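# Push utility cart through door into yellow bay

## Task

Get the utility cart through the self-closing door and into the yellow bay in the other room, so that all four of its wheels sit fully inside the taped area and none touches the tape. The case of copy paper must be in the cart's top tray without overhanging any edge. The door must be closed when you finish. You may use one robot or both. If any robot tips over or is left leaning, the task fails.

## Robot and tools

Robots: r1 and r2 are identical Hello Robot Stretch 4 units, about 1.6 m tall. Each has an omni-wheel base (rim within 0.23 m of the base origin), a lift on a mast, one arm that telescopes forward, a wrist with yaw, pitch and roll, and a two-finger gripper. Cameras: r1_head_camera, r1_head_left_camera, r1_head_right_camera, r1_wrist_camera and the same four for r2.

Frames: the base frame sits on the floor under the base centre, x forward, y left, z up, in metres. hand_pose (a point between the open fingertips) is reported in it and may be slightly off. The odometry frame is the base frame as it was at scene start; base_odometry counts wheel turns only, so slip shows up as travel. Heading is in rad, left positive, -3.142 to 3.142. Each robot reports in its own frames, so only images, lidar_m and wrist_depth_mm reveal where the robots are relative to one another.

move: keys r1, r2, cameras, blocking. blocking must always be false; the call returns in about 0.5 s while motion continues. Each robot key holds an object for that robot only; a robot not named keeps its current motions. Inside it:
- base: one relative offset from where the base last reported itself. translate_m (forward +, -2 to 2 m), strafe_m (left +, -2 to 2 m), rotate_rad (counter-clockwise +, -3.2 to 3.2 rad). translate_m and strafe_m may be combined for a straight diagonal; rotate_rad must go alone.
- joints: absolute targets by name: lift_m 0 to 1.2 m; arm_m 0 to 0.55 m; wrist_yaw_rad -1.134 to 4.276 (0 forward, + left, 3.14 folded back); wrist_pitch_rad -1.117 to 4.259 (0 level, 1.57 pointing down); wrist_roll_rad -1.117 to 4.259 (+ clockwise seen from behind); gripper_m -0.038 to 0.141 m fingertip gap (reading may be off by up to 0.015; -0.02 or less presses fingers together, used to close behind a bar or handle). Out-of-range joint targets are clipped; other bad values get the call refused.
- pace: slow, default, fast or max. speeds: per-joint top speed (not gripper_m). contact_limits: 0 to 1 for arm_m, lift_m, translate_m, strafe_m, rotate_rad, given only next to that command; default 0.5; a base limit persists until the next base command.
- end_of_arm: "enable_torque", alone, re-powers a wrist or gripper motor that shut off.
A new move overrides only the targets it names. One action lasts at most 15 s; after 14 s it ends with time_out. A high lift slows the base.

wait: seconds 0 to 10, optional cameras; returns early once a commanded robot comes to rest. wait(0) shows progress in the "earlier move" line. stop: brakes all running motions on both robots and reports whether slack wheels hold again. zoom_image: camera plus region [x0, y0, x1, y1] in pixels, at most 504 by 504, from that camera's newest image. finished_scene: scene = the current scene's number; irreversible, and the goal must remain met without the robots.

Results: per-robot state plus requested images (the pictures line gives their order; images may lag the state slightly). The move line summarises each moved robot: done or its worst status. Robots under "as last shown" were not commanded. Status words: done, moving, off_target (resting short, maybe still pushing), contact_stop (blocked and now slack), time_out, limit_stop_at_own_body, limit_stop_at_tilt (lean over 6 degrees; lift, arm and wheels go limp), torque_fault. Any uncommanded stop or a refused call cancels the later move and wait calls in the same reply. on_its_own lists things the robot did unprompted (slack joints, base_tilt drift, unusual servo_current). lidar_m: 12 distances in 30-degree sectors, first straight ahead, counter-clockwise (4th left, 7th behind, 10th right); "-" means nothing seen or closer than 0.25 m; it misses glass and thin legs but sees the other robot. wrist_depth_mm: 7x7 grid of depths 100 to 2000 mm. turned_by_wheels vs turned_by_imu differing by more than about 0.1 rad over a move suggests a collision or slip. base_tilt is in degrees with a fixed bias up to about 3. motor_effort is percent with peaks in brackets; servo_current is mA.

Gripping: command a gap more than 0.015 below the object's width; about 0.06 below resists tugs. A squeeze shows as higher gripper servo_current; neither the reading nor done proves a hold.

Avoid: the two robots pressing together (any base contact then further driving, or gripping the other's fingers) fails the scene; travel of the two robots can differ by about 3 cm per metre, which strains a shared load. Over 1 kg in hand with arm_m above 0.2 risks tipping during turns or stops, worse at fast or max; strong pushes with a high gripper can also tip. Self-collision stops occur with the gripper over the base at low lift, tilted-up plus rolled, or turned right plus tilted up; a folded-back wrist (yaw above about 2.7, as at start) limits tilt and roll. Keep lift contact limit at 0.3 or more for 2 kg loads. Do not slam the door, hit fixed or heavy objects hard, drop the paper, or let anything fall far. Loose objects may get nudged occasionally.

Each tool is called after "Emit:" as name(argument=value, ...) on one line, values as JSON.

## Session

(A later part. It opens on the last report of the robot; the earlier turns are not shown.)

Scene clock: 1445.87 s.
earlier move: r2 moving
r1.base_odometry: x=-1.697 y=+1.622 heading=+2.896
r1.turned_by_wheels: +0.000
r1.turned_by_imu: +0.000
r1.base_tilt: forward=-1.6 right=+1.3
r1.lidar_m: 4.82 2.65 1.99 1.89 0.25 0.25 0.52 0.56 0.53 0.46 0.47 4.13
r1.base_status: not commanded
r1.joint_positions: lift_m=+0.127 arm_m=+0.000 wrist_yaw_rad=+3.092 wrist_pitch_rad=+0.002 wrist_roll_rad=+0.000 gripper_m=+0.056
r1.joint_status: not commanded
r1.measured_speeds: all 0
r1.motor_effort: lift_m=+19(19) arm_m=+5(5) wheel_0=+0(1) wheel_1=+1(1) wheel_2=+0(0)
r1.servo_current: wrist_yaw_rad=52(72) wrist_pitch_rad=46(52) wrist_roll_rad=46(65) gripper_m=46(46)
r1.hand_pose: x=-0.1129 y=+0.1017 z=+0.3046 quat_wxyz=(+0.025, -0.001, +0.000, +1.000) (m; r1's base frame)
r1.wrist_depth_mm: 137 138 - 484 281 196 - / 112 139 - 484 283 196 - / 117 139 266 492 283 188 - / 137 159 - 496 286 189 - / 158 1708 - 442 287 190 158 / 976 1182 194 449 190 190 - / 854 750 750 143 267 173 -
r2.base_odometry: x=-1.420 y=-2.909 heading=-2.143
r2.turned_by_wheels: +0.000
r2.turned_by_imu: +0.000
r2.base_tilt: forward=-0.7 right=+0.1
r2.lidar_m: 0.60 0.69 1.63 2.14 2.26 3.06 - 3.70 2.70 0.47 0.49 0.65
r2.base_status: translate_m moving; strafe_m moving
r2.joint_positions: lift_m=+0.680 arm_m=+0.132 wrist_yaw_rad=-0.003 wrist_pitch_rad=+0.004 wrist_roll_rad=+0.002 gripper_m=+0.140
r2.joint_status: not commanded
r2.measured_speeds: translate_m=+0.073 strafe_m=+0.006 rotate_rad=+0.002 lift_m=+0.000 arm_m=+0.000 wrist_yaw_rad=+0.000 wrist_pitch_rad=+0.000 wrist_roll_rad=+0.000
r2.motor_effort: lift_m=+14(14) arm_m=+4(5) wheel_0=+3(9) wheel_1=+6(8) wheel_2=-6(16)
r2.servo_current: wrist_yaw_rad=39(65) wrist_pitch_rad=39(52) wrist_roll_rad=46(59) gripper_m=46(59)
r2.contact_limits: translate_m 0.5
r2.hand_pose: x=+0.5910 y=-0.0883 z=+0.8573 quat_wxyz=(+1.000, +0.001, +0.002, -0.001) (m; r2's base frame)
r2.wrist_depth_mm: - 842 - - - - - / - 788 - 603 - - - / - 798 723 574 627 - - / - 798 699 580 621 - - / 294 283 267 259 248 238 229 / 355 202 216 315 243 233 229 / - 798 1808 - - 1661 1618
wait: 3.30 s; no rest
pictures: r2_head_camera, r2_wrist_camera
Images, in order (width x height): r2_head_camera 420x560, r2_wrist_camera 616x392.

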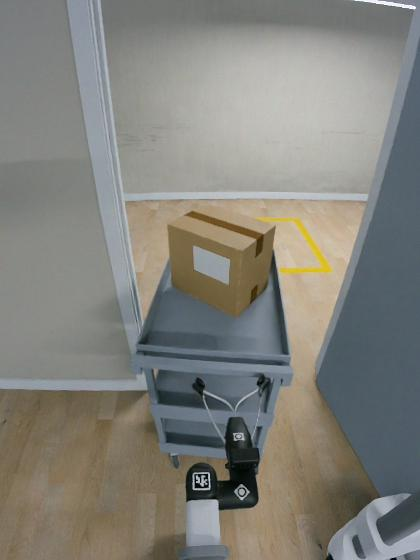

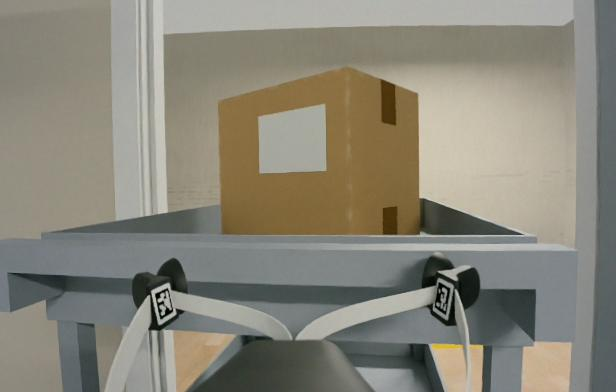

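Emit:
move(r2={"base":{"translate_m":0.35,"strafe_m":-0.01},"pace":"slow","contact_limits":{"translate_m":0.5}}, blocking=false, cameras=[])

Emit:
wait(seconds=2, cameras=["r2_wrist_camera","r2_head_camera"])

Scene clock: 1456.73 s.
earlier move: r2 done
move: r2 moving
r1: as last shown
r1.turned_by_imu: -0.001
r1.lidar_m: 4.80 2.64 2.00 1.94 0.25 0.25 0.51 0.63 0.56 0.46 0.46 4.13
r1.servo_current: wrist_yaw_rad=46(52) wrist_pitch_rad=46(46) wrist_roll_rad=39(65) gripper_m=46(52)
r1.wrist_depth_mm: 136 138 - 484 279 196 - / 113 139 - 488 282 196 - / 117 139 266 484 285 189 - / 137 159 - 496 285 190 - / - 1983 - 445 286 190 158 / 1078 1182 194 445 191 190 - / 854 759 768 143 267 172 -
r2.base_odometry: x=-1.438 y=-2.942 heading=-2.143
r2.turned_by_wheels: +0.000
r2.turned_by_imu: +0.002
r2.base_tilt: forward=-0.7 right=+0.1
r2.lidar_m: 0.62 0.69 1.57 2.11 2.21 3.07 - 3.75 2.71 0.47 0.47 0.65
r2.base_status: translate_m moving; strafe_m moving
r2.joint_positions: lift_m=+0.680 arm_m=+0.132 wrist_yaw_rad=-0.003 wrist_pitch_rad=+0.004 wrist_roll_rad=+0.002 gripper_m=+0.140
r2.joint_status: not commanded
r2.measured_speeds: translate_m=+0.049 strafe_m=-0.002 rotate_rad=+0.001 lift_m=+0.000 arm_m=+0.000 wrist_yaw_rad=+0.000 wrist_pitch_rad=+0.000 wrist_roll_rad=+0.000
r2.motor_effort: lift_m=+14(14) arm_m=+4(4) wheel_0=+4(10) wheel_1=+5(8) wheel_2=-11(13)
r2.servo_current: wrist_yaw_rad=46(59) wrist_pitch_rad=33(46) wrist_roll_rad=46(46) gripper_m=52(52)
r2.contact_limits: translate_m 0.5
r2.hand_pose: x=+0.5910 y=-0.0883 z=+0.8573 quat_wxyz=(+1.000, +0.001, +0.002, -0.001) (m; r2's base frame)
r2.wrist_depth_mm: - 768 - - - - - / - 854 - 603 - - - / - - 723 574 640 - - / - 842 723 574 634 - - / 297 281 267 258 246 236 229 / 357 201 216 314 241 233 229 / 375 - 1808 - - 1708 1618
pictures: none
No camera images: "cameras" was empty.

Scene clock: 1458.73 s.
earlier move: r2 moving
r1.base_odometry: x=-1.697 y=+1.622 heading=+2.896
r1.turned_by_wheels: +0.000
r1.turned_by_imu: +0.000
r1.base_tilt: forward=-1.6 right=+1.2
r1.lidar_m: 4.81 2.65 1.97 1.91 0.25 0.25 0.51 0.75 0.47 0.44 2.95 4.15
r1.base_status: not commanded
r1.joint_positions: lift_m=+0.127 arm_m=+0.000 wrist_yaw_rad=+3.092 wrist_pitch_rad=+0.002 wrist_roll_rad=+0.000 gripper_m=+0.056
r1.joint_status: not commanded
r1.measured_speeds: all 0
r1.motor_effort: lift_m=+19(19) arm_m=+5(5) wheel_0=+0(1) wheel_1=+1(1) wheel_2=+0(0)
r1.servo_current: wrist_yaw_rad=46(72) wrist_pitch_rad=39(52) wrist_roll_rad=52(65) gripper_m=39(52)
r1.hand_pose: x=-0.1129 y=+0.1017 z=+0.3046 quat_wxyz=(+0.025, -0.001, +0.000, +1.000) (m; r1's base frame)
r1.wrist_depth_mm: 136 138 - 477 279 195 - / 112 139 - 480 283 197 - / 117 139 266 492 283 189 - / 137 160 - 496 286 190 - / 798 1708 - 449 286 190 158 / 1008 1205 194 449 191 190 - / 788 741 750 143 267 172 -
r2.base_odometry: x=-1.545 y=-3.096 heading=-2.143
r2.turned_by_wheels: +0.000
r2.turned_by_imu: +0.000
r2.base_tilt: forward=-0.7 right=+0.0
r2.lidar_m: 0.63 0.70 1.31 2.14 2.24 3.08 - 3.71 0.53 0.45 0.82 0.69
r2.base_status: translate_m moving; strafe_m moving
r2.joint_positions: lift_m=+0.680 arm_m=+0.132 wrist_yaw_rad=-0.003 wrist_pitch_rad=+0.004 wrist_roll_rad=+0.002 gripper_m=+0.140
r2.joint_status: not commanded
r2.measured_speeds: translate_m=+0.100 strafe_m=-0.003 rotate_rad=-0.005 lift_m=+0.000 arm_m=+0.000 wrist_yaw_rad=+0.000 wrist_pitch_rad=+0.000 wrist_roll_rad=+0.000
r2.motor_effort: lift_m=+14(14) arm_m=+4(4) wheel_0=+6(12) wheel_1=+6(8) wheel_2=-10(13)
r2.servo_current: wrist_yaw_rad=52(59) wrist_pitch_rad=46(52) wrist_roll_rad=39(59) gripper_m=59(59)
r2.contact_limits: translate_m 0.5
r2.hand_pose: x=+0.5910 y=-0.0883 z=+0.8573 quat_wxyz=(+1.000, +0.001, +0.002, -0.001) (m; r2's base frame)
r2.wrist_depth_mm: 549 - - - - - - / 559 - - 585 - - - / 559 - 715 580 676 - - / 564 - 723 574 654 - - / 309 293 273 262 249 237 - / 384 355 330 317 196 234 - / 404 1708 - - - 304 1808
wait: 2.00 s; no rest
pictures: r2_head_camera, r2_wrist_camera
Images, in order (width x height): r2_head_camera 420x560, r2_wrist_camera 616x392.

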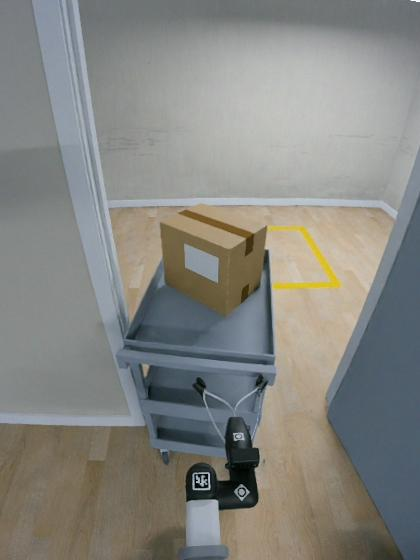

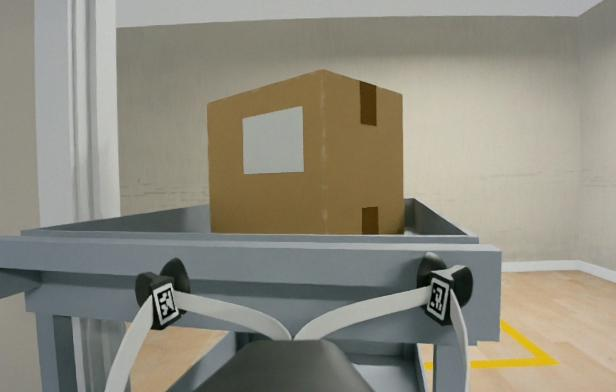

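Emit:
wait(seconds=0, cameras=["r2_head_camera","r2_wrist_camera","r1_head_right_camera"])

Scene clock: 1484.93 s.
earlier move: r2 done
r1.base_odometry: x=-1.697 y=+1.622 heading=+2.896
r1.turned_by_wheels: +0.000
r1.turned_by_imu: -0.002
r1.base_tilt: forward=-1.6 right=+1.3
r1.lidar_m: 4.81 2.64 1.98 1.92 0.25 0.25 0.51 0.74 0.48 0.46 2.98 4.13
r1.base_status: not commanded
r1.joint_positions: lift_m=+0.127 arm_m=+0.000 wrist_yaw_rad=+3.092 wrist_pitch_rad=+0.002 wrist_roll_rad=+0.000 gripper_m=+0.056
r1.joint_status: not commanded
r1.measured_speeds: all 0
r1.motor_effort: lift_m=+19(19) arm_m=+5(5) wheel_0=+0(1) wheel_1=+1(1) wheel_2=+0(0)
r1.servo_current: wrist_yaw_rad=46(78) wrist_pitch_rad=39(52) wrist_roll_rad=52(65) gripper_m=46(52)
r1.hand_pose: x=-0.1129 y=+0.1017 z=+0.3046 quat_wxyz=(+0.025, -0.001, +0.000, +1.000) (m; r1's base frame)
r1.wrist_depth_mm: 136 138 - 484 279 195 - / 112 139 - 480 281 197 - / 117 139 266 492 283 189 - / 137 162 - 496 287 190 - / 946 1708 - 449 285 190 157 / 1078 1205 193 452 191 190 - / 854 759 750 143 267 172 -
r2.base_odometry: x=-1.629 y=-3.220 heading=-2.143
r2.turned_by_wheels: +0.000
r2.turned_by_imu: +0.004
r2.base_tilt: forward=-0.7 right=+0.1
r2.lidar_m: 0.63 0.70 1.13 2.16 2.26 3.08 - 3.73 0.50 0.48 0.80 0.67
r2.base_status: done
r2.joint_positions: lift_m=+0.680 arm_m=+0.132 wrist_yaw_rad=-0.003 wrist_pitch_rad=+0.004 wrist_roll_rad=+0.002 gripper_m=+0.140
r2.joint_status: not commanded
r2.measured_speeds: all 0
r2.motor_effort: lift_m=+14(14) arm_m=+4(5) wheel_0=+4(12) wheel_1=+5(8) wheel_2=-5(13)
r2.servo_current: wrist_yaw_rad=46(59) wrist_pitch_rad=39(52) wrist_roll_rad=46(59) gripper_m=52(59)
r2.contact_limits: translate_m 0.5
r2.hand_pose: x=+0.5910 y=-0.0882 z=+0.8573 quat_wxyz=(+1.000, +0.001, +0.002, -0.001) (m; r2's base frame)
r2.wrist_depth_mm: - - - - - - - / - - - 597 - - - / - - 715 585 - - - / - - 707 580 676 - - / 322 301 279 265 249 - - / 404 366 332 317 242 241 - / 418 1863 1863 - - 1756 1756
pictures: r1_head_right_camera, r2_head_camera, r2_wrist_camera
Images, in order (width x height): r1_head_right_camera 420x672, r2_head_camera 420x560, r2_wrist_camera 616x392.

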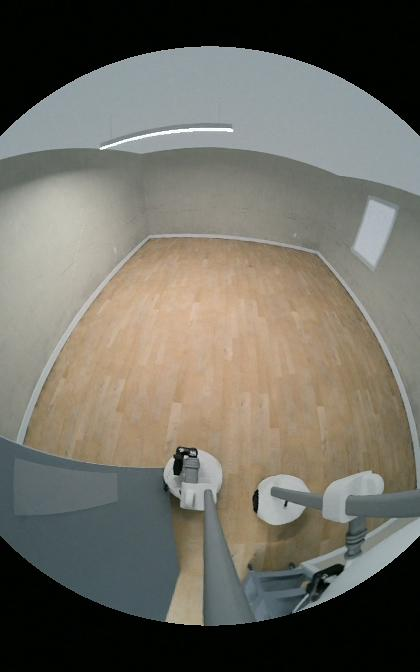

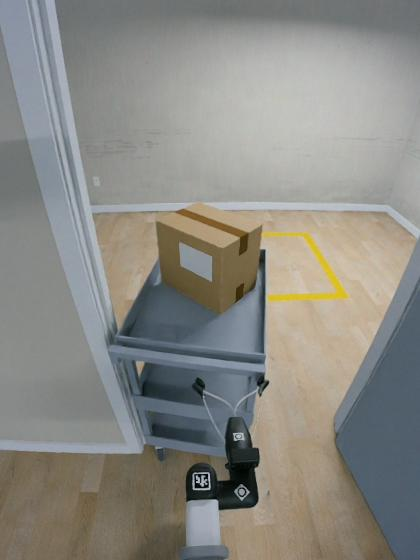

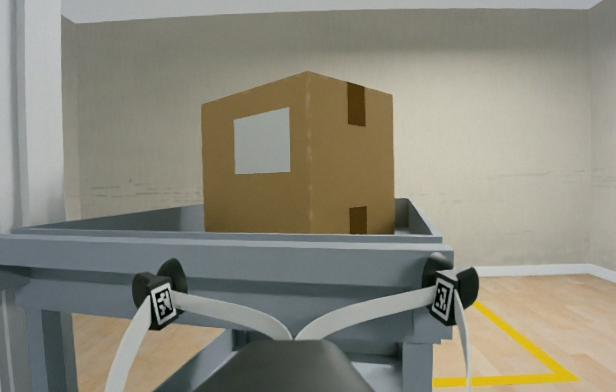

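Emit:
move(r2={"base":{"translate_m":-0.1},"joints":{"lift_m":0.684}}, cameras=[], blocking=false)

Emit:
wait(seconds=1.5, cameras=[])

Emit:
move(r2={"joints":{"wrist_roll_rad":1.568}}, cameras=[], blocking=false)

Emit:
wait(seconds=2, cameras=["r2_wrist_camera"])

Scene clock: 1497.23 s.
move: r2 moving
r1: as last shown
r1.turned_by_imu: -0.001
r1.lidar_m: 4.81 2.64 1.98 1.92 0.25 0.25 0.53 0.77 0.45 0.46 2.96 4.12
r1.servo_current: wrist_yaw_rad=46(59) wrist_pitch_rad=46(52) wrist_roll_rad=46(52) gripper_m=46(46)
r1.wrist_depth_mm: 136 138 - 484 279 195 - / 113 139 - 488 282 197 - / 117 139 267 492 285 188 - / 137 161 - 492 286 189 - / 960 1708 - 449 285 190 158 / 1060 1205 194 449 191 190 - / 854 759 759 143 267 172 -
r2.base_odometry: x=-1.612 y=-3.194 heading=-2.143
r2.turned_by_wheels: +0.000
r2.turned_by_imu: +0.002
r2.base_tilt: forward=-0.7 right=+0.1
r2.lidar_m: 0.63 0.75 1.13 2.15 2.24 3.08 - 3.72 0.47 0.44 0.81 0.72
r2.base_status: translate_m moving
r2.joint_positions: lift_m=+0.684 arm_m=+0.132 wrist_yaw_rad=-0.003 wrist_pitch_rad=+0.004 wrist_roll_rad=+0.002 gripper_m=+0.140
r2.joint_status: lift_m moving
r2.measured_speeds: translate_m=-0.119 strafe_m=+0.000 rotate_rad=-0.001 lift_m=+0.000 arm_m=+0.000 wrist_yaw_rad=+0.000 wrist_pitch_rad=+0.000 wrist_roll_rad=+0.000
r2.motor_effort: lift_m=+20(23) arm_m=+4(4) wheel_0=-6(9) wheel_1=-7(8) wheel_2=+11(12)
r2.servo_current: wrist_yaw_rad=59(59) wrist_pitch_rad=46(52) wrist_roll_rad=46(72) gripper_m=52(59)
r2.hand_pose: x=+0.5910 y=-0.0882 z=+0.8608 quat_wxyz=(+1.000, +0.001, +0.002, -0.001) (m; r2's base frame)
r2.wrist_depth_mm: - - - - - - - / 549 - - - - - - / 455 - 750 603 - - - / 452 - 759 603 699 - - / 357 329 314 293 274 - - / 442 203 366 343 266 - - / 452 1808 - - - 1863 1808
pictures: none
No camera images: "cameras" was empty.

Scene clock: 1498.30 s.
earlier move: r2 done
r1.base_odometry: x=-1.697 y=+1.622 heading=+2.896
r1.turned_by_wheels: +0.000
r1.turned_by_imu: +0.000
r1.base_tilt: forward=-1.6 right=+1.3
r1.lidar_m: 4.81 2.64 1.98 1.90 0.25 0.25 0.52 0.75 0.45 0.44 2.96 4.14
r1.base_status: not commanded
r1.joint_positions: lift_m=+0.127 arm_m=+0.000 wrist_yaw_rad=+3.092 wrist_pitch_rad=+0.002 wrist_roll_rad=+0.000 gripper_m=+0.056
r1.joint_status: not commanded
r1.measured_speeds: all 0
r1.motor_effort: lift_m=+19(19) arm_m=+5(5) wheel_0=-1(1) wheel_1=+1(1) wheel_2=+0(0)
r1.servo_current: wrist_yaw_rad=59(72) wrist_pitch_rad=46(52) wrist_roll_rad=46(65) gripper_m=46(46)
r1.hand_pose: x=-0.1129 y=+0.1017 z=+0.3046 quat_wxyz=(+0.025, -0.001, +0.000, +1.000) (m; r1's base frame)
r1.wrist_depth_mm: 136 138 - 480 282 196 - / 113 139 - 480 283 196 - / 117 139 266 492 283 189 - / 137 161 - 496 286 189 - / 946 1661 - 445 286 190 158 / 1078 1182 194 449 191 190 - / 854 750 750 143 267 173 -
r2.base_odometry: x=-1.575 y=-3.136 heading=-2.143
r2.turned_by_wheels: +0.000
r2.turned_by_imu: +0.000
r2.base_tilt: forward=-0.7 right=+0.0
r2.lidar_m: 0.69 0.82 1.24 2.15 2.25 3.11 - 3.66 0.51 0.44 0.83 1.02
r2.base_status: done
r2.joint_positions: lift_m=+0.684 arm_m=+0.132 wrist_yaw_rad=-0.003 wrist_pitch_rad=+0.004 wrist_roll_rad=+0.002 gripper_m=+0.140
r2.joint_status: all done
r2.measured_speeds: all 0
r2.motor_effort: lift_m=+21(23) arm_m=+4(4) wheel_0=-3(9) wheel_1=-2(10) wheel_2=+4(13)
r2.servo_current: wrist_yaw_rad=52(59) wrist_pitch_rad=46(52) wrist_roll_rad=39(72) gripper_m=52(59)
r2.hand_pose: x=+0.5910 y=-0.0882 z=+0.8608 quat_wxyz=(+1.000, +0.001, +0.002, -0.001) (m; r2's base frame)
r2.wrist_depth_mm: 504 - - - - - - / 508 - - - - - - / 508 - 842 699 - - - / 512 - 820 691 809 - - / 439 415 394 384 351 - - / 517 508 191 166 340 - - / 521 1708 - - - 1863 1756
wait: 1.07 of 1.5 s (r2 has come to rest)
pictures: none
No camera images: "cameras" was empty.

Scene clock: 1498.80 s.
move: r2 moving
r1: as last shown
r1.lidar_m: 4.82 2.64 1.97 1.92 0.25 0.25 0.53 0.77 0.44 0.46 2.94 4.13
r1.motor_effort: lift_m=+19(19) arm_m=+5(5) wheel_0=+0(1) wheel_1=+1(1) wheel_2=+0(0)
r1.servo_current: wrist_yaw_rad=52(59) wrist_pitch_rad=39(52) wrist_roll_rad=39(52) gripper_m=39(46)
r1.wrist_depth_mm: 136 139 - 480 279 195 - / 112 139 - 484 281 196 - / 117 139 266 488 283 188 - / 137 162 - 492 285 189 - / 960 1661 - 449 286 189 158 / 1078 1229 193 449 191 190 - / 831 750 768 143 267 172 -
r2.base_odometry: x=-1.575 y=-3.136 heading=-2.143
r2.turned_by_wheels: +0.000
r2.turned_by_imu: +0.000
r2.base_tilt: forward=-0.7 right=+0.1
r2.lidar_m: 0.71 0.83 1.26 2.15 2.26 3.09 - 3.72 0.47 0.46 0.83 1.03
r2.base_status: not commanded
r2.joint_positions: lift_m=+0.684 arm_m=+0.132 wrist_yaw_rad=-0.003 wrist_pitch_rad=+0.004 wrist_roll_rad=+0.589 gripper_m=+0.140
r2.joint_status: wrist_roll_rad moving
r2.measured_speeds: translate_m=+0.000 strafe_m=+0.000 rotate_rad=+0.000 lift_m=+0.000 arm_m=+0.000 wrist_yaw_rad=+0.000 wrist_pitch_rad=+0.000 wrist_roll_rad=+1.820
r2.motor_effort: lift_m=+21(21) arm_m=+4(4) wheel_0=-3(3) wheel_1=-2(3) wheel_2=+4(4)
r2.servo_current: wrist_yaw_rad=46(59) wrist_pitch_rad=46(52) wrist_roll_rad=91(117) gripper_m=52(52)
r2.hand_pose: x=+0.5910 y=-0.0882 z=+0.8608 quat_wxyz=(+0.957, +0.290, +0.002, -0.002) (m; r2's base frame)
r2.wrist_depth_mm: - - - - - - - / - - - - - - - / - - 741 723 - - - / - - 778 668 449 - - / 535 - 831 413 407 - 1708 / 512 195 382 430 191 407 1366 / 512 433 469 - - 410 1138
pictures: none
No camera images: "cameras" was empty.

Scene clock: 1499.80 s.
earlier move: r2 done
r1.base_odometry: x=-1.697 y=+1.622 heading=+2.896
r1.turned_by_wheels: +0.000
r1.turned_by_imu: +0.000
r1.base_tilt: forward=-1.6 right=+1.2
r1.lidar_m: 4.81 2.66 2.00 1.93 0.25 0.25 0.53 0.72 0.43 0.44 2.93 4.13
r1.base_status: not commanded
r1.joint_positions: lift_m=+0.127 arm_m=+0.000 wrist_yaw_rad=+3.092 wrist_pitch_rad=+0.002 wrist_roll_rad=+0.000 gripper_m=+0.056
r1.joint_status: not commanded
r1.measured_speeds: all 0
r1.motor_effort: lift_m=+19(19) arm_m=+5(5) wheel_0=+0(1) wheel_1=+1(1) wheel_2=+0(0)
r1.servo_current: wrist_yaw_rad=46(65) wrist_pitch_rad=39(52) wrist_roll_rad=52(65) gripper_m=39(52)
r1.hand_pose: x=-0.1129 y=+0.1017 z=+0.3046 quat_wxyz=(+0.025, -0.001, +0.000, +1.000) (m; r1's base frame)
r1.wrist_depth_mm: 136 138 - 484 279 195 - / 113 139 - 488 283 196 - / 117 139 266 492 285 188 - / 137 162 - 496 285 190 - / 960 1708 - 442 285 190 158 / 1078 1205 194 445 191 190 - / 854 759 759 143 268 172 -
r2.base_odometry: x=-1.575 y=-3.136 heading=-2.143
r2.turned_by_wheels: +0.000
r2.turned_by_imu: +0.000
r2.base_tilt: forward=-0.7 right=+0.1
r2.lidar_m: 0.71 0.79 1.25 2.16 2.26 3.07 - 3.73 0.49 0.43 0.83 1.01
r2.base_status: not commanded
r2.joint_positions: lift_m=+0.684 arm_m=+0.132 wrist_yaw_rad=-0.003 wrist_pitch_rad=+0.004 wrist_roll_rad=+1.566 gripper_m=+0.140
r2.joint_status: all done
r2.measured_speeds: all 0
r2.motor_effort: lift_m=+21(21) arm_m=+4(4) wheel_0=-3(3) wheel_1=-2(3) wheel_2=+4(4)
r2.servo_current: wrist_yaw_rad=39(59) wrist_pitch_rad=46(52) wrist_roll_rad=46(117) gripper_m=46(59)
r2.hand_pose: x=+0.5910 y=-0.0882 z=+0.8608 quat_wxyz=(+0.709, +0.705, +0.001, -0.002) (m; r2's base frame)
r2.wrist_depth_mm: - - - - - 1708 1182 / - - - - - 1708 1182 / - - - 778 407 407 407 / - - 699 407 1042 - 410 / - - 699 424 433 - 433 / - - 778 373 436 185 442 / - - - - - - 462
wait: 1.00 of 2 s (r2 has come to rest)
pictures: r2_wrist_camera
Images, in order (width x height): r2_wrist_camera 616x392.

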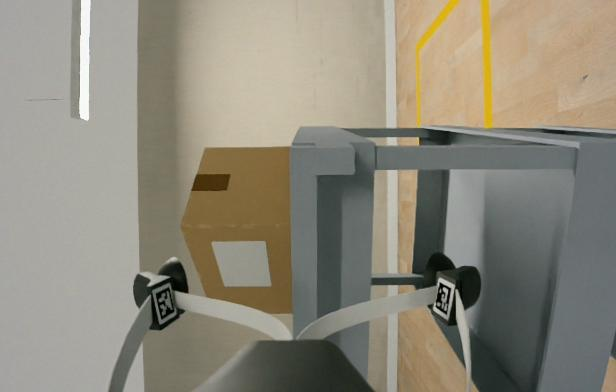

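Emit:
move(r2={"base":{"translate_m":0.18},"pace":"slow"}, cameras=[], blocking=false)

Emit:
wait(seconds=3, cameras=["r2_wrist_camera","r1_head_right_camera","r1_head_camera"])

Emit:
zoom_image(camera="r1_head_right_camera", region=[150, 420, 400, 640])

Scene clock: 1506.17 s.
move: r2 moving
r1: as last shown
r1.base_tilt: forward=-1.6 right=+1.3
r1.lidar_m: 4.79 2.64 1.99 1.92 0.25 0.25 0.53 0.66 0.47 0.45 2.93 4.12
r1.motor_effort: lift_m=+19(19) arm_m=+4(5) wheel_0=+0(1) wheel_1=+1(1) wheel_2=+0(0)
r1.servo_current: wrist_yaw_rad=39(65) wrist_pitch_rad=46(52) wrist_roll_rad=59(59) gripper_m=46(46)
r1.wrist_depth_mm: 136 138 - 480 281 195 - / 113 139 - 484 281 197 - / 116 140 266 492 283 188 - / 137 162 - 496 286 190 - / 960 1661 - 445 286 190 158 / 1060 1182 193 452 191 190 - / 854 750 759 143 267 172 -
r2.base_odometry: x=-1.582 y=-3.146 heading=-2.143
r2.turned_by_wheels: +0.000
r2.turned_by_imu: +0.001
r2.base_tilt: forward=-0.6 right=+0.1
r2.lidar_m: 0.71 0.82 1.26 2.15 2.28 3.06 - 3.71 0.50 0.45 0.82 1.03
r2.base_status: translate_m moving
r2.joint_positions: lift_m=+0.684 arm_m=+0.132 wrist_yaw_rad=-0.003 wrist_pitch_rad=+0.004 wrist_roll_rad=+1.566 gripper_m=+0.140
r2.joint_status: not commanded
r2.measured_speeds: translate_m=+0.048 strafe_m=+0.000 rotate_rad=-0.003 lift_m=+0.000 arm_m=+0.000 wrist_yaw_rad=+0.000 wrist_pitch_rad=+0.000 wrist_roll_rad=+0.000
r2.motor_effort: lift_m=+21(21) arm_m=+4(4) wheel_0=+6(8) wheel_1=+6(8) wheel_2=-8(10)
r2.servo_current: wrist_yaw_rad=33(52) wrist_pitch_rad=46(46) wrist_roll_rad=33(52) gripper_m=52(52)
r2.hand_pose: x=+0.5910 y=-0.0882 z=+0.8608 quat_wxyz=(+0.709, +0.705, +0.001, -0.002) (m; r2's base frame)
r2.wrist_depth_mm: - - - - - 1708 1182 / - - - - - 1708 1182 / - - - 759 402 399 402 / - - 699 402 1025 - - / - - 691 415 418 - 418 / - - 759 359 424 185 433 / - - - - - - 449
pictures: none
No camera images: "cameras" was empty.

Scene clock: 1508.77 s.
earlier move: r2 done
r1.base_odometry: x=-1.697 y=+1.622 heading=+2.896
r1.turned_by_wheels: +0.000
r1.turned_by_imu: +0.000
r1.base_tilt: forward=-1.6 right=+1.3
r1.lidar_m: 4.82 2.62 2.00 1.91 0.25 0.25 0.53 0.77 0.49 0.53 2.95 4.14
r1.base_status: not commanded
r1.joint_positions: lift_m=+0.127 arm_m=+0.000 wrist_yaw_rad=+3.092 wrist_pitch_rad=+0.002 wrist_roll_rad=+0.000 gripper_m=+0.056
r1.joint_status: not commanded
r1.measured_speeds: all 0
r1.motor_effort: lift_m=+19(20) arm_m=+5(5) wheel_0=+0(1) wheel_1=+1(1) wheel_2=+0(0)
r1.servo_current: wrist_yaw_rad=52(78) wrist_pitch_rad=46(52) wrist_roll_rad=46(59) gripper_m=39(52)
r1.hand_pose: x=-0.1129 y=+0.1017 z=+0.3046 quat_wxyz=(+0.025, -0.001, +0.000, +1.000) (m; r1's base frame)
r1.wrist_depth_mm: 136 138 - 480 281 196 - / 112 139 - 484 282 197 - / 117 139 267 488 283 188 - / 137 161 - 496 286 189 - / 960 1708 - 449 286 189 158 / 1078 1205 193 449 191 190 - / 854 750 750 143 268 173 -
r2.base_odometry: x=-1.672 y=-3.287 heading=-2.143
r2.turned_by_wheels: +0.000
r2.turned_by_imu: +0.001
r2.base_tilt: forward=-0.6 right=+0.1
r2.lidar_m: 0.54 0.60 1.01 2.15 2.26 3.07 - 3.72 0.50 0.54 0.78 0.54
r2.base_status: done
r2.joint_positions: lift_m=+0.684 arm_m=+0.132 wrist_yaw_rad=-0.003 wrist_pitch_rad=+0.004 wrist_roll_rad=+1.566 gripper_m=+0.140
r2.joint_status: not commanded
r2.measured_speeds: all 0
r2.motor_effort: lift_m=+21(21) arm_m=+4(5) wheel_0=+4(9) wheel_1=+5(8) wheel_2=-5(11)
r2.servo_current: wrist_yaw_rad=39(65) wrist_pitch_rad=46(52) wrist_roll_rad=52(72) gripper_m=52(59)
r2.hand_pose: x=+0.5910 y=-0.0882 z=+0.8608 quat_wxyz=(+0.709, +0.705, +0.001, -0.002) (m; r2's base frame)
r2.wrist_depth_mm: - - - - - 1661 1182 / - - - - - 1708 1182 / - - 634 164 165 230 230 / - - 525 229 231 842 - / - - 496 177 238 831 - / - - 544 178 244 185 - / - - - - - - -
wait: 2.60 of 3 s (r2 has come to rest)
pictures: r1_head_camera, r1_head_right_camera, r2_wrist_camera
Images, in order (width x height): r1_head_camera 420x560, r1_head_right_camera 420x672, r2_wrist_camera 616x392.

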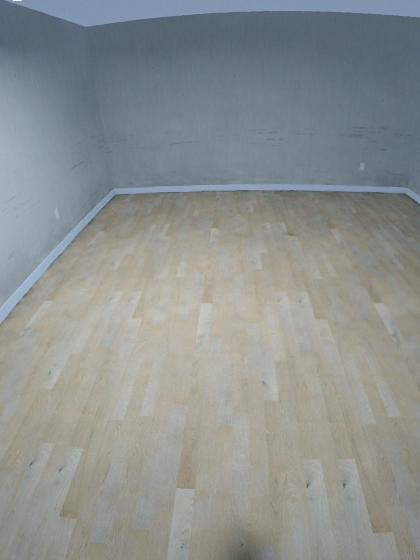

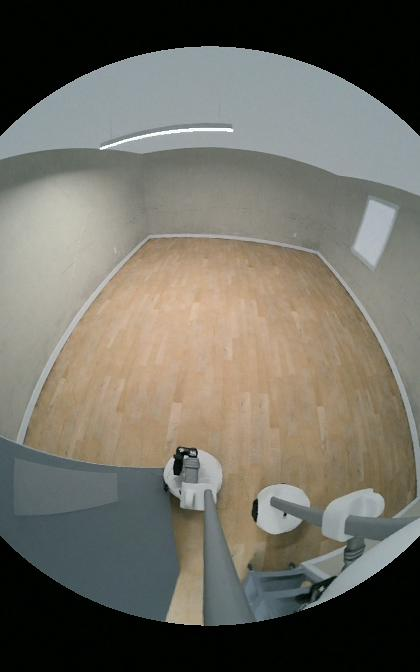

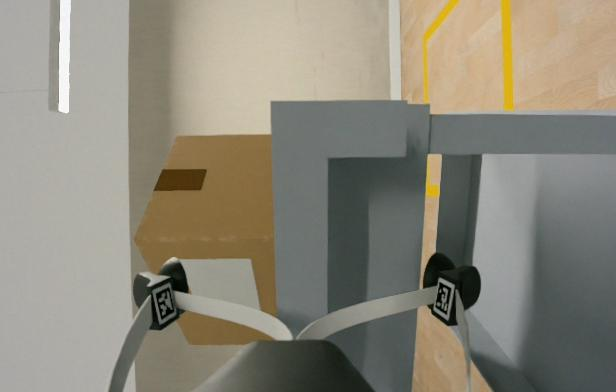

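Scaled by 2.016 from the camera's 420x672 image, which has a finer 600x960 frame.

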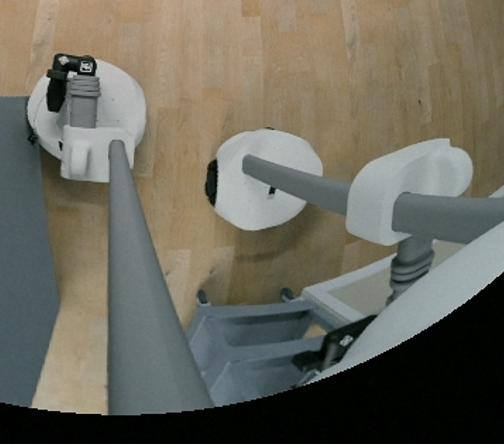

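Emit:
move(r2={"joints":{"gripper_m":-0.03}}, cameras=[], blocking=false)

Emit:
wait(seconds=1.5, cameras=[])

Emit:
move(r2={"base":{"strafe_m":-0.13,"translate_m":-0.03},"pace":"slow"}, cameras=[], blocking=false)

Emit:
wait(seconds=3, cameras=["r2_wrist_camera","r2_head_camera","r1_head_right_camera"])

Emit:
zoom_image(camera="r1_head_right_camera", region=[150, 420, 400, 640])

Scene clock: 1519.00 s.
move: r2 moving
r1: as last shown
r1.turned_by_imu: -0.001
r1.lidar_m: 4.80 2.63 1.98 1.91 0.25 0.25 0.52 0.80 0.49 0.51 2.94 4.13
r1.motor_effort: lift_m=+19(19) arm_m=+5(5) wheel_0=+0(1) wheel_1=+1(1) wheel_2=+0(0)
r1.servo_current: wrist_yaw_rad=46(52) wrist_pitch_rad=46(52) wrist_roll_rad=46(65) gripper_m=39(46)
r1.wrist_depth_mm: 136 138 - 480 279 195 - / 113 139 - 492 282 197 - / 117 139 266 488 283 188 - / 137 162 - 492 286 189 - / 960 1708 - 449 286 190 158 / 1078 1205 194 452 191 190 - / 842 750 750 143 267 172 -
r2.base_odometry: x=-1.672 y=-3.287 heading=-2.143
r2.turned_by_wheels: +0.000
r2.turned_by_imu: +0.001
r2.base_tilt: forward=-0.7 right=+0.1
r2.lidar_m: 0.57 0.62 1.01 2.13 2.24 3.08 - 3.72 0.50 0.54 0.79 0.51
r2.base_status: not commanded
r2.joint_positions: lift_m=+0.684 arm_m=+0.132 wrist_yaw_rad=-0.003 wrist_pitch_rad=+0.004 wrist_roll_rad=+1.566 gripper_m=+0.128
r2.joint_status: gripper_m moving
r2.measured_speeds: all 0
r2.motor_effort: lift_m=+21(21) arm_m=+4(4) wheel_0=+3(4) wheel_1=+4(5) wheel_2=-5(5)
r2.servo_current: wrist_yaw_rad=39(59) wrist_pitch_rad=46(46) wrist_roll_rad=52(59) gripper_m=91(104)
r2.hand_pose: x=+0.5910 y=-0.0882 z=+0.8608 quat_wxyz=(+0.709, +0.705, +0.001, -0.002) (m; r2's base frame)
r2.wrist_depth_mm: - - - - - 1708 1160 / - - - - - 1708 1182 / - - 627 164 164 230 230 / - - 521 229 230 831 - / - - 488 178 237 866 - / - - 544 180 213 - - / - - - - - - -
pictures: none
No camera images: "cameras" was empty.

Scene clock: 1520.50 s.
earlier move: r2 moving
r1.base_odometry: x=-1.697 y=+1.622 heading=+2.896
r1.turned_by_wheels: +0.000
r1.turned_by_imu: +0.000
r1.base_tilt: forward=-1.6 right=+1.3
r1.lidar_m: 4.79 2.67 1.98 1.91 0.25 0.25 0.51 0.78 0.50 0.52 2.95 4.10
r1.base_status: not commanded
r1.joint_positions: lift_m=+0.127 arm_m=+0.000 wrist_yaw_rad=+3.092 wrist_pitch_rad=+0.002 wrist_roll_rad=+0.000 gripper_m=+0.056
r1.joint_status: not commanded
r1.measured_speeds: all 0
r1.motor_effort: lift_m=+19(19) arm_m=+5(5) wheel_0=+0(1) wheel_1=+1(1) wheel_2=+0(0)
r1.servo_current: wrist_yaw_rad=46(65) wrist_pitch_rad=33(52) wrist_roll_rad=26(65) gripper_m=39(46)
r1.hand_pose: x=-0.1129 y=+0.1017 z=+0.3046 quat_wxyz=(+0.025, -0.001, +0.000, +1.000) (m; r1's base frame)
r1.wrist_depth_mm: 136 138 - 484 279 195 - / 113 139 - 488 282 197 - / 117 139 266 496 285 189 - / 137 162 - 500 286 190 - / 946 1661 - 445 286 189 158 / 1078 1205 193 449 191 190 - / 842 750 759 143 267 172 -
r2.base_odometry: x=-1.673 y=-3.287 heading=-2.143
r2.turned_by_wheels: +0.000
r2.turned_by_imu: +0.000
r2.base_tilt: forward=-0.7 right=+0.1
r2.lidar_m: 0.56 0.62 0.99 2.13 2.26 3.06 - 3.72 0.52 0.53 0.78 0.54
r2.base_status: not commanded
r2.joint_positions: lift_m=+0.684 arm_m=+0.132 wrist_yaw_rad=-0.002 wrist_pitch_rad=+0.005 wrist_roll_rad=+1.566 gripper_m=-0.021
r2.joint_status: gripper_m moving
r2.measured_speeds: all 0
r2.motor_effort: lift_m=+21(21) arm_m=+4(4) wheel_0=+1(4) wheel_1=+4(5) wheel_2=-2(5)
r2.servo_current: wrist_yaw_rad=46(65) wrist_pitch_rad=46(52) wrist_roll_rad=26(59) gripper_m=195(280)
r2.hand_pose: x=+0.5911 y=-0.0880 z=+0.8605 quat_wxyz=(+0.709, +0.706, +0.001, -0.002) (m; r2's base frame)
r2.wrist_depth_mm: - - - - - 1708 1160 / - - - - - 1708 1182 / - - 627 159 160 226 225 / - - 525 166 227 842 - / - - 480 171 233 866 - / - - 186 177 179 - - / - - - - - - -
wait: 1.50 s; no rest
pictures: none
No camera images: "cameras" was empty.

Scene clock: 1521.00 s.
earlier move: r2 done
move: r2 moving
r1: as last shown
r1.lidar_m: 4.79 2.65 1.98 1.93 0.25 0.25 0.51 0.76 0.46 0.49 2.95 4.12
r1.motor_effort: lift_m=+19(19) arm_m=+5(5) wheel_0=-1(1) wheel_1=+1(1) wheel_2=+0(0)
r1.servo_current: wrist_yaw_rad=59(72) wrist_pitch_rad=39(46) wrist_roll_rad=39(59) gripper_m=39(46)
r1.wrist_depth_mm: 136 138 - 484 278 195 - / 112 139 - 488 282 197 - / 116 139 266 492 283 189 - / 137 162 - 500 286 189 - / 946 1708 - 442 286 189 158 / 1060 1182 193 452 191 190 - / 842 750 750 143 267 172 -
r2.base_odometry: x=-1.682 y=-3.278 heading=-2.142
r2.turned_by_wheels: +0.001
r2.turned_by_imu: +0.001
r2.base_tilt: forward=-0.7 right=+0.1
r2.lidar_m: 0.52 0.59 0.99 2.16 2.24 3.08 - 3.70 0.48 0.50 0.78 0.55
r2.base_status: translate_m moving; strafe_m moving
r2.joint_positions: lift_m=+0.684 arm_m=+0.132 wrist_yaw_rad=+0.001 wrist_pitch_rad=+0.005 wrist_roll_rad=+1.566 gripper_m=-0.029
r2.joint_status: all done
r2.measured_speeds: translate_m=-0.012 strafe_m=-0.050 rotate_rad=+0.001 lift_m=+0.000 arm_m=+0.000 wrist_yaw_rad=+0.021 wrist_pitch_rad=+0.000 wrist_roll_rad=+0.000
r2.motor_effort: lift_m=+21(21) arm_m=+4(4) wheel_0=+9(9) wheel_1=-7(9) wheel_2=+9(9)
r2.servo_current: wrist_yaw_rad=46(52) wrist_pitch_rad=46(52) wrist_roll_rad=33(52) gripper_m=117(163)
r2.hand_pose: x=+0.5913 y=-0.0872 z=+0.8605 quat_wxyz=(+0.709, +0.706, +0.002, -0.002) (m; r2's base frame)
r2.wrist_depth_mm: - - - - - 1618 1160 / - - - - - 1708 1182 / - - 609 153 154 218 220 / - - 512 159 222 820 - / - - 477 167 229 831 - / - - 185 172 178 - - / - - - - 246 - -
pictures: none
No camera images: "cameras" was empty.

Scene clock: 1523.07 s.
earlier move: r2 done
r1.base_odometry: x=-1.697 y=+1.622 heading=+2.896
r1.turned_by_wheels: +0.000
r1.turned_by_imu: +0.000
r1.base_tilt: forward=-1.6 right=+1.3
r1.lidar_m: 4.81 2.63 1.97 1.92 0.25 0.25 0.50 0.47 0.35 0.38 2.95 4.15
r1.base_status: not commanded
r1.joint_positions: lift_m=+0.127 arm_m=+0.000 wrist_yaw_rad=+3.092 wrist_pitch_rad=+0.002 wrist_roll_rad=+0.000 gripper_m=+0.056
r1.joint_status: not commanded
r1.measured_speeds: all 0
r1.motor_effort: lift_m=+19(20) arm_m=+5(5) wheel_0=+0(1) wheel_1=+1(1) wheel_2=+0(0)
r1.servo_current: wrist_yaw_rad=39(78) wrist_pitch_rad=39(52) wrist_roll_rad=39(59) gripper_m=39(46)
r1.hand_pose: x=-0.1129 y=+0.1017 z=+0.3046 quat_wxyz=(+0.025, -0.001, +0.000, +1.000) (m; r1's base frame)
r1.wrist_depth_mm: 136 138 - 484 279 195 - / 113 139 - 484 281 197 - / 117 140 267 492 285 189 - / 137 160 - 492 286 189 - / - 1182 - 445 287 189 158 / 1078 1182 193 449 191 189 - / 842 750 759 143 267 172 -
r2.base_odometry: x=-1.766 y=-3.192 heading=-2.142
r2.turned_by_wheels: +0.000
r2.turned_by_imu: +0.001
r2.base_tilt: forward=-0.7 right=+0.1
r2.lidar_m: 0.51 0.57 1.05 2.29 2.40 3.28 - 3.54 0.37 0.39 0.67 0.57
r2.base_status: done
r2.joint_positions: lift_m=+0.684 arm_m=+0.132 wrist_yaw_rad=+0.006 wrist_pitch_rad=+0.005 wrist_roll_rad=+1.566 gripper_m=-0.029
r2.joint_status: all done
r2.measured_speeds: all 0
r2.motor_effort: lift_m=+21(21) arm_m=+4(4) wheel_0=+6(15) wheel_1=-3(9) wheel_2=+9(12)
r2.servo_current: wrist_yaw_rad=39(65) wrist_pitch_rad=46(52) wrist_roll_rad=52(59) gripper_m=98(163)
r2.hand_pose: x=+0.5918 y=-0.0857 z=+0.8605 quat_wxyz=(+0.709, +0.706, +0.004, +0.000) (m; r2's base frame)
r2.wrist_depth_mm: - - - - - 1708 1182 / - - - - - 1708 1160 / - - - 167 167 233 235 / - - 603 169 229 820 - / - - 500 171 231 831 - / - - 187 172 179 - - / - - 574 - 236 - -
wait: 2.07 of 3 s (r2 has come to rest)
pictures: r1_head_right_camera, r2_head_camera, r2_wrist_camera
Images, in order (width x height): r1_head_right_camera 420x672, r2_head_camera 420x560, r2_wrist_camera 616x392.

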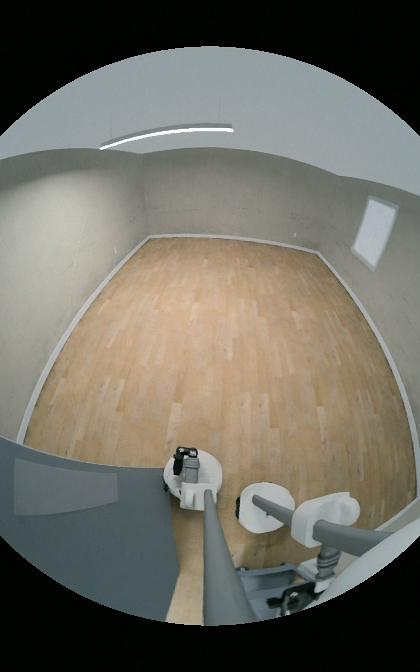

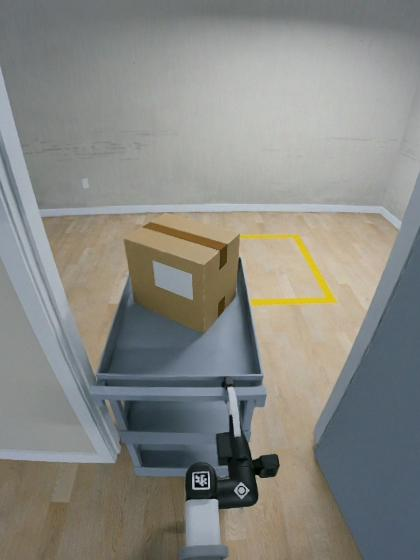

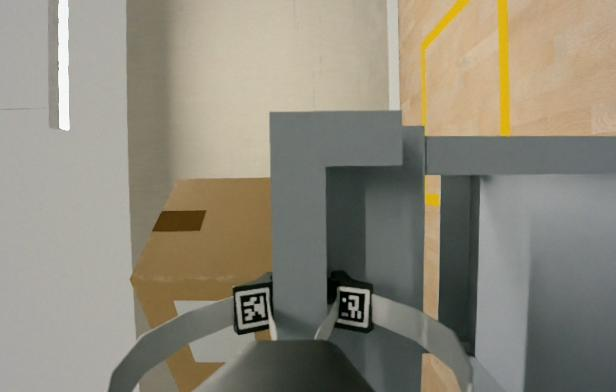

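Scaled by 2.016 from the camera's 420x672 image, which has a finer 600x960 frame.

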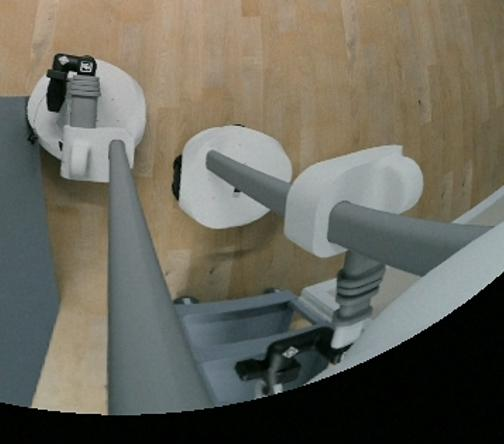

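Emit:
move(r2={"joints":{"gripper_m":0.14}}, cameras=[], blocking=false)

Emit:
wait(seconds=1.5, cameras=[])

Emit:
move(r2={"base":{"translate_m":-0.13}}, cameras=[], blocking=false)

Emit:
wait(seconds=1.5, cameras=[])

Emit:
move(r2={"base":{"strafe_m":0.15},"joints":{"wrist_roll_rad":0}}, cameras=[], blocking=false)

Emit:
wait(seconds=2, cameras=["r2_wrist_camera","r2_head_camera"])

Scene clock: 1551.93 s.
move: r2 moving
r1: as last shown
r1.turned_by_imu: -0.002
r1.lidar_m: 4.82 2.65 1.99 1.92 0.25 0.25 0.51 0.49 0.37 0.37 2.97 4.13
r1.motor_effort: lift_m=+19(19) arm_m=+5(5) wheel_0=-1(1) wheel_1=+1(1) wheel_2=+0(0)
r1.servo_current: wrist_yaw_rad=52(65) wrist_pitch_rad=46(52) wrist_roll_rad=46(65) gripper_m=39(46)
r1.wrist_depth_mm: 136 138 - 484 281 195 - / 112 139 - 488 282 196 - / 117 139 266 484 285 189 - / 137 160 - 504 286 190 - / - - - 442 286 190 158 / 1078 1205 193 449 190 190 - / 831 750 741 143 267 172 -
r2.base_odometry: x=-1.766 y=-3.192 heading=-2.142
r2.turned_by_wheels: +0.000
r2.turned_by_imu: +0.004
r2.base_tilt: forward=-0.7 right=+0.1
r2.lidar_m: 0.52 0.56 1.01 2.28 2.38 3.26 - 0.57 0.34 0.41 0.68 0.57
r2.base_status: not commanded
r2.joint_positions: lift_m=+0.684 arm_m=+0.132 wrist_yaw_rad=+0.005 wrist_pitch_rad=+0.005 wrist_roll_rad=+1.566 gripper_m=-0.003
r2.joint_status: gripper_m moving
r2.measured_speeds: translate_m=+0.000 strafe_m=+0.000 rotate_rad=+0.000 lift_m=+0.000 arm_m=+0.000 wrist_yaw_rad=-0.013 wrist_pitch_rad=+0.000 wrist_roll_rad=+0.000
r2.motor_effort: lift_m=+21(21) arm_m=+4(4) wheel_0=+6(7) wheel_1=-3(4) wheel_2=+6(9)
r2.servo_current: wrist_yaw_rad=46(65) wrist_pitch_rad=46(46) wrist_roll_rad=52(52) gripper_m=85(91)
r2.hand_pose: x=+0.5917 y=-0.0860 z=+0.8605 quat_wxyz=(+0.709, +0.706, +0.004, +0.000) (m; r2's base frame)
r2.wrist_depth_mm: - - - - - 1708 1182 / - - - - - 1661 1160 / - - - 172 172 239 238 / - - 615 233 234 831 - / - - 508 175 236 842 - / - - 189 177 182 854 - / - - 554 - - - -
pictures: none
No camera images: "cameras" was empty.

Scene clock: 1553.43 s.
earlier move: r2 moving
r1.base_odometry: x=-1.697 y=+1.622 heading=+2.896
r1.turned_by_wheels: +0.000
r1.turned_by_imu: +0.000
r1.base_tilt: forward=-1.6 right=+1.3
r1.lidar_m: 4.81 2.66 1.98 1.93 0.25 0.25 0.53 0.47 0.36 0.38 2.96 4.09
r1.base_status: not commanded
r1.joint_positions: lift_m=+0.127 arm_m=+0.000 wrist_yaw_rad=+3.092 wrist_pitch_rad=+0.002 wrist_roll_rad=+0.000 gripper_m=+0.056
r1.joint_status: not commanded
r1.measured_speeds: all 0
r1.motor_effort: lift_m=+19(19) arm_m=+5(5) wheel_0=+0(1) wheel_1=+1(1) wheel_2=+0(0)
r1.servo_current: wrist_yaw_rad=46(85) wrist_pitch_rad=39(52) wrist_roll_rad=46(72) gripper_m=46(46)
r1.hand_pose: x=-0.1129 y=+0.1017 z=+0.3046 quat_wxyz=(+0.025, -0.001, +0.000, +1.000) (m; r1's base frame)
r1.wrist_depth_mm: 136 138 - 480 281 196 - / 113 139 - 484 281 197 - / 117 140 266 492 285 189 - / 137 160 - 492 285 189 - / - - - 449 287 190 158 / 1078 1182 194 449 191 190 - / 842 741 741 143 266 172 -
r2.base_odometry: x=-1.766 y=-3.192 heading=-2.142
r2.turned_by_wheels: +0.000
r2.turned_by_imu: +0.000
r2.base_tilt: forward=-0.7 right=+0.0
r2.lidar_m: 0.52 0.57 1.03 2.26 2.38 3.26 - 0.56 0.36 0.40 0.68 0.56
r2.base_status: not commanded
r2.joint_positions: lift_m=+0.684 arm_m=+0.132 wrist_yaw_rad=+0.003 wrist_pitch_rad=+0.005 wrist_roll_rad=+1.566 gripper_m=+0.137
r2.joint_status: gripper_m moving
r2.measured_speeds: all 0
r2.motor_effort: lift_m=+21(21) arm_m=+4(4) wheel_0=+6(7) wheel_1=-3(4) wheel_2=+5(9)
r2.servo_current: wrist_yaw_rad=65(72) wrist_pitch_rad=46(52) wrist_roll_rad=39(59) gripper_m=65(130)
r2.hand_pose: x=+0.5915 y=-0.0866 z=+0.8605 quat_wxyz=(+0.709, +0.706, +0.003, -0.001) (m; r2's base frame)
r2.wrist_depth_mm: - - - - - 1708 1160 / - - - - - 1708 1182 / - - - 178 178 245 244 / - - 627 179 238 831 - / - - 517 180 241 854 - / - - 194 181 185 854 - / - - 554 - 246 - -
wait: 1.50 s; no rest
pictures: none
No camera images: "cameras" was empty.

Scene clock: 1553.93 s.
earlier move: r2 done
move: r2 moving
r1: as last shown
r1.lidar_m: 4.83 2.66 1.98 1.92 0.25 0.26 0.53 0.50 0.35 0.36 2.94 4.17
r1.motor_effort: lift_m=+19(19) arm_m=+5(5) wheel_0=-1(1) wheel_1=+1(1) wheel_2=+0(0)
r1.servo_current: wrist_yaw_rad=52(59) wrist_pitch_rad=46(52) wrist_roll_rad=46(65) gripper_m=46(46)
r1.wrist_depth_mm: 136 138 - 480 279 196 - / 113 139 - 488 282 196 - / 117 139 266 496 283 188 - / 137 160 - 492 286 189 - / - - - 445 286 190 158 / 1078 1182 193 449 191 190 - / 854 750 759 143 267 172 -
r2.base_odometry: x=-1.749 y=-3.166 heading=-2.142
r2.turned_by_wheels: +0.000
r2.turned_by_imu: +0.000
r2.base_tilt: forward=-0.7 right=+0.1
r2.lidar_m: 0.57 0.59 1.08 2.29 2.35 3.26 - 3.52 0.33 0.38 0.67 0.60
r2.base_status: translate_m moving
r2.joint_positions: lift_m=+0.684 arm_m=+0.132 wrist_yaw_rad=+0.002 wrist_pitch_rad=+0.004 wrist_roll_rad=+1.566 gripper_m=+0.140
r2.joint_status: all done
r2.measured_speeds: translate_m=-0.121 strafe_m=+0.000 rotate_rad=-0.001 lift_m=+0.000 arm_m=+0.000 wrist_yaw_rad=+0.000 wrist_pitch_rad=+0.000 wrist_roll_rad=+0.000
r2.motor_effort: lift_m=+18(21) arm_m=+4(4) wheel_0=-8(10) wheel_1=-8(8) wheel_2=+12(12)
r2.servo_current: wrist_yaw_rad=52(52) wrist_pitch_rad=39(46) wrist_roll_rad=52(59) gripper_m=52(65)
r2.hand_pose: x=+0.5915 y=-0.0867 z=+0.8611 quat_wxyz=(+0.709, +0.706, +0.002, +0.000) (m; r2's base frame)
r2.wrist_depth_mm: - - - - - 1661 1160 / - - - - - 1708 1182 / - - - 206 265 1499 1098 / - - 654 208 267 831 - / - - 530 209 270 831 - / - - 504 209 271 187 - / - - 597 - - - -
pictures: none
No camera images: "cameras" was empty.

Scene clock: 1555.17 s.
earlier move: r2 done
r1.base_odometry: x=-1.697 y=+1.622 heading=+2.896
r1.turned_by_wheels: +0.000
r1.turned_by_imu: +0.000
r1.base_tilt: forward=-1.6 right=+1.3
r1.lidar_m: 4.81 2.65 1.99 1.92 0.25 0.26 0.53 0.58 0.32 0.33 2.93 4.13
r1.base_status: not commanded
r1.joint_positions: lift_m=+0.127 arm_m=+0.000 wrist_yaw_rad=+3.092 wrist_pitch_rad=+0.002 wrist_roll_rad=+0.000 gripper_m=+0.056
r1.joint_status: not commanded
r1.measured_speeds: all 0
r1.motor_effort: lift_m=+19(19) arm_m=+4(5) wheel_0=+0(1) wheel_1=+1(1) wheel_2=+0(0)
r1.servo_current: wrist_yaw_rad=52(65) wrist_pitch_rad=39(52) wrist_roll_rad=59(65) gripper_m=46(46)
r1.hand_pose: x=-0.1129 y=+0.1017 z=+0.3046 quat_wxyz=(+0.025, -0.001, +0.000, +1.000) (m; r1's base frame)
r1.wrist_depth_mm: 136 138 - 488 281 196 - / 112 139 - 488 282 196 - / 117 139 267 492 283 189 - / 137 160 - 492 287 190 - / - - - 442 286 189 158 / 1078 1205 195 449 191 190 - / 842 750 759 143 267 172 -
r2.base_odometry: x=-1.695 y=-3.083 heading=-2.142
r2.turned_by_wheels: +0.000
r2.turned_by_imu: +0.000
r2.base_tilt: forward=-0.7 right=+0.1
r2.lidar_m: 0.66 0.72 1.18 2.26 2.38 3.25 - 3.47 0.33 0.31 0.70 0.85
r2.base_status: done
r2.joint_positions: lift_m=+0.684 arm_m=+0.132 wrist_yaw_rad=+0.002 wrist_pitch_rad=+0.004 wrist_roll_rad=+1.566 gripper_m=+0.140
r2.joint_status: all done
r2.measured_speeds: all 0
r2.motor_effort: lift_m=+19(21) arm_m=+4(4) wheel_0=-2(10) wheel_1=-3(9) wheel_2=+3(14)
r2.servo_current: wrist_yaw_rad=46(59) wrist_pitch_rad=46(52) wrist_roll_rad=46(65) gripper_m=52(65)
r2.hand_pose: x=+0.5915 y=-0.0867 z=+0.8611 quat_wxyz=(+0.709, +0.706, +0.002, +0.000) (m; r2's base frame)
r2.wrist_depth_mm: - - - - - 1708 1160 / - - - - - 1708 1182 / - - - - - 1618 1182 / - - - 368 373 375 - / - - 615 373 370 - - / - - 621 312 198 185 - / - - 759 - - - -
wait: 1.23 of 1.5 s (r2 has come to rest)
pictures: none
No camera images: "cameras" was empty.

Scene clock: 1555.67 s.
move: r2 moving
r1: as last shown
r1.base_tilt: forward=-1.5 right=+1.3
r1.lidar_m: 4.81 2.64 1.98 1.91 0.25 0.25 0.52 0.56 0.37 0.35 2.94 4.15
r1.motor_effort: lift_m=+19(19) arm_m=+5(5) wheel_0=+0(1) wheel_1=+1(1) wheel_2=+0(0)
r1.servo_current: wrist_yaw_rad=59(59) wrist_pitch_rad=26(46) wrist_roll_rad=52(59) gripper_m=39(46)
r1.wrist_depth_mm: 136 138 - 484 279 196 - / 113 139 - 488 282 197 - / 117 140 266 492 283 189 - / 137 159 - 496 285 189 - / - - - 442 286 190 158 / 1098 1205 193 445 191 190 - / 854 750 759 143 268 172 -
r2.base_odometry: x=-1.665 y=-3.102 heading=-2.142
r2.turned_by_wheels: +0.000
r2.turned_by_imu: +0.000
r2.base_tilt: forward=-0.7 right=+0.1
r2.lidar_m: 0.65 0.70 1.23 2.23 2.34 3.23 - 3.54 0.38 0.34 0.73 0.69
r2.base_status: strafe_m moving
r2.joint_positions: lift_m=+0.684 arm_m=+0.132 wrist_yaw_rad=+0.002 wrist_pitch_rad=+0.004 wrist_roll_rad=+0.979 gripper_m=+0.140
r2.joint_status: wrist_roll_rad moving
r2.measured_speeds: translate_m=-0.001 strafe_m=+0.139 rotate_rad=+0.008 lift_m=+0.000 arm_m=+0.000 wrist_yaw_rad=+0.000 wrist_pitch_rad=+0.000 wrist_roll_rad=-1.820
r2.motor_effort: lift_m=+18(19) arm_m=+4(4) wheel_0=-10(13) wheel_1=+12(12) wheel_2=+0(2)
r2.servo_current: wrist_yaw_rad=46(52) wrist_pitch_rad=39(52) wrist_roll_rad=85(111) gripper_m=46(52)
r2.hand_pose: x=+0.5915 y=-0.0867 z=+0.8611 quat_wxyz=(+0.883, +0.470, +0.002, +0.000) (m; r2's base frame)
r2.wrist_depth_mm: - - - - - - - / - - - - - - 1756 / - - - - 307 - 1537 / - - 621 640 368 1708 1366 / - - 647 370 368 373 375 / - - 683 312 211 186 - / - - - - - - -
pictures: none
No camera images: "cameras" was empty.

Scene clock: 1556.90 s.
earlier move: r2 done
r1.base_odometry: x=-1.697 y=+1.622 heading=+2.896
r1.turned_by_wheels: +0.000
r1.turned_by_imu: +0.000
r1.base_tilt: forward=-1.6 right=+1.3
r1.lidar_m: 4.82 2.68 1.97 1.92 0.25 0.25 0.55 0.75 0.48 0.47 2.94 4.12
r1.base_status: not commanded
r1.joint_positions: lift_m=+0.127 arm_m=+0.000 wrist_yaw_rad=+3.092 wrist_pitch_rad=+0.002 wrist_roll_rad=+0.000 gripper_m=+0.056
r1.joint_status: not commanded
r1.measured_speeds: all 0
r1.motor_effort: lift_m=+19(19) arm_m=+4(5) wheel_0=-1(1) wheel_1=+1(1) wheel_2=+0(0)
r1.servo_current: wrist_yaw_rad=46(65) wrist_pitch_rad=46(52) wrist_roll_rad=33(65) gripper_m=33(46)
r1.hand_pose: x=-0.1129 y=+0.1017 z=+0.3046 quat_wxyz=(+0.025, -0.001, +0.000, +1.000) (m; r1's base frame)
r1.wrist_depth_mm: 136 138 - 477 281 196 - / 112 139 - 488 281 196 - / 117 139 267 488 283 189 - / 136 160 - 492 286 190 - / - - - 445 286 189 158 / 1078 1205 194 449 190 190 - / 842 732 741 143 267 172 -
r2.base_odometry: x=-1.569 y=-3.164 heading=-2.142
r2.turned_by_wheels: +0.000
r2.turned_by_imu: +0.000
r2.base_tilt: forward=-0.7 right=+0.1
r2.lidar_m: 0.67 0.90 1.21 2.13 2.25 3.05 - 3.72 0.50 0.47 0.83 0.71
r2.base_status: done
r2.joint_positions: lift_m=+0.684 arm_m=+0.132 wrist_yaw_rad=+0.002 wrist_pitch_rad=+0.004 wrist_roll_rad=+0.002 gripper_m=+0.140
r2.joint_status: all done
r2.measured_speeds: all 0
r2.motor_effort: lift_m=+18(19) arm_m=+4(4) wheel_0=+0(13) wheel_1=+3(12) wheel_2=+0(2)
r2.servo_current: wrist_yaw_rad=46(59) wrist_pitch_rad=39(52) wrist_roll_rad=46(124) gripper_m=52(59)
r2.hand_pose: x=+0.5915 y=-0.0867 z=+0.8611 quat_wxyz=(+1.000, +0.001, +0.002, +0.001) (m; r2's base frame)
r2.wrist_depth_mm: 484 - - - - - - / 496 - - - - - - / 492 - - 647 627 - - / 492 - - 654 627 - - / 500 325 319 315 309 304 298 / 504 327 379 375 366 362 - / 504 397 1756 - - 1808 1618
wait: 1.23 of 2 s (r2 has come to rest)
pictures: r2_head_camera, r2_wrist_camera
Images, in order (width x height): r2_head_camera 420x560, r2_wrist_camera 616x392.

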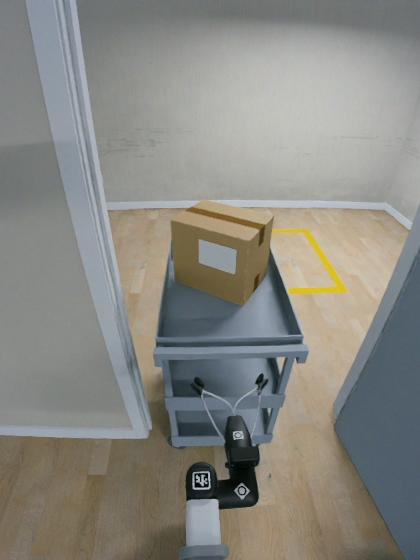

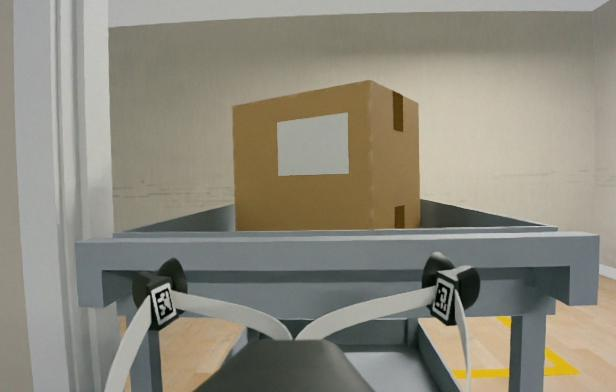

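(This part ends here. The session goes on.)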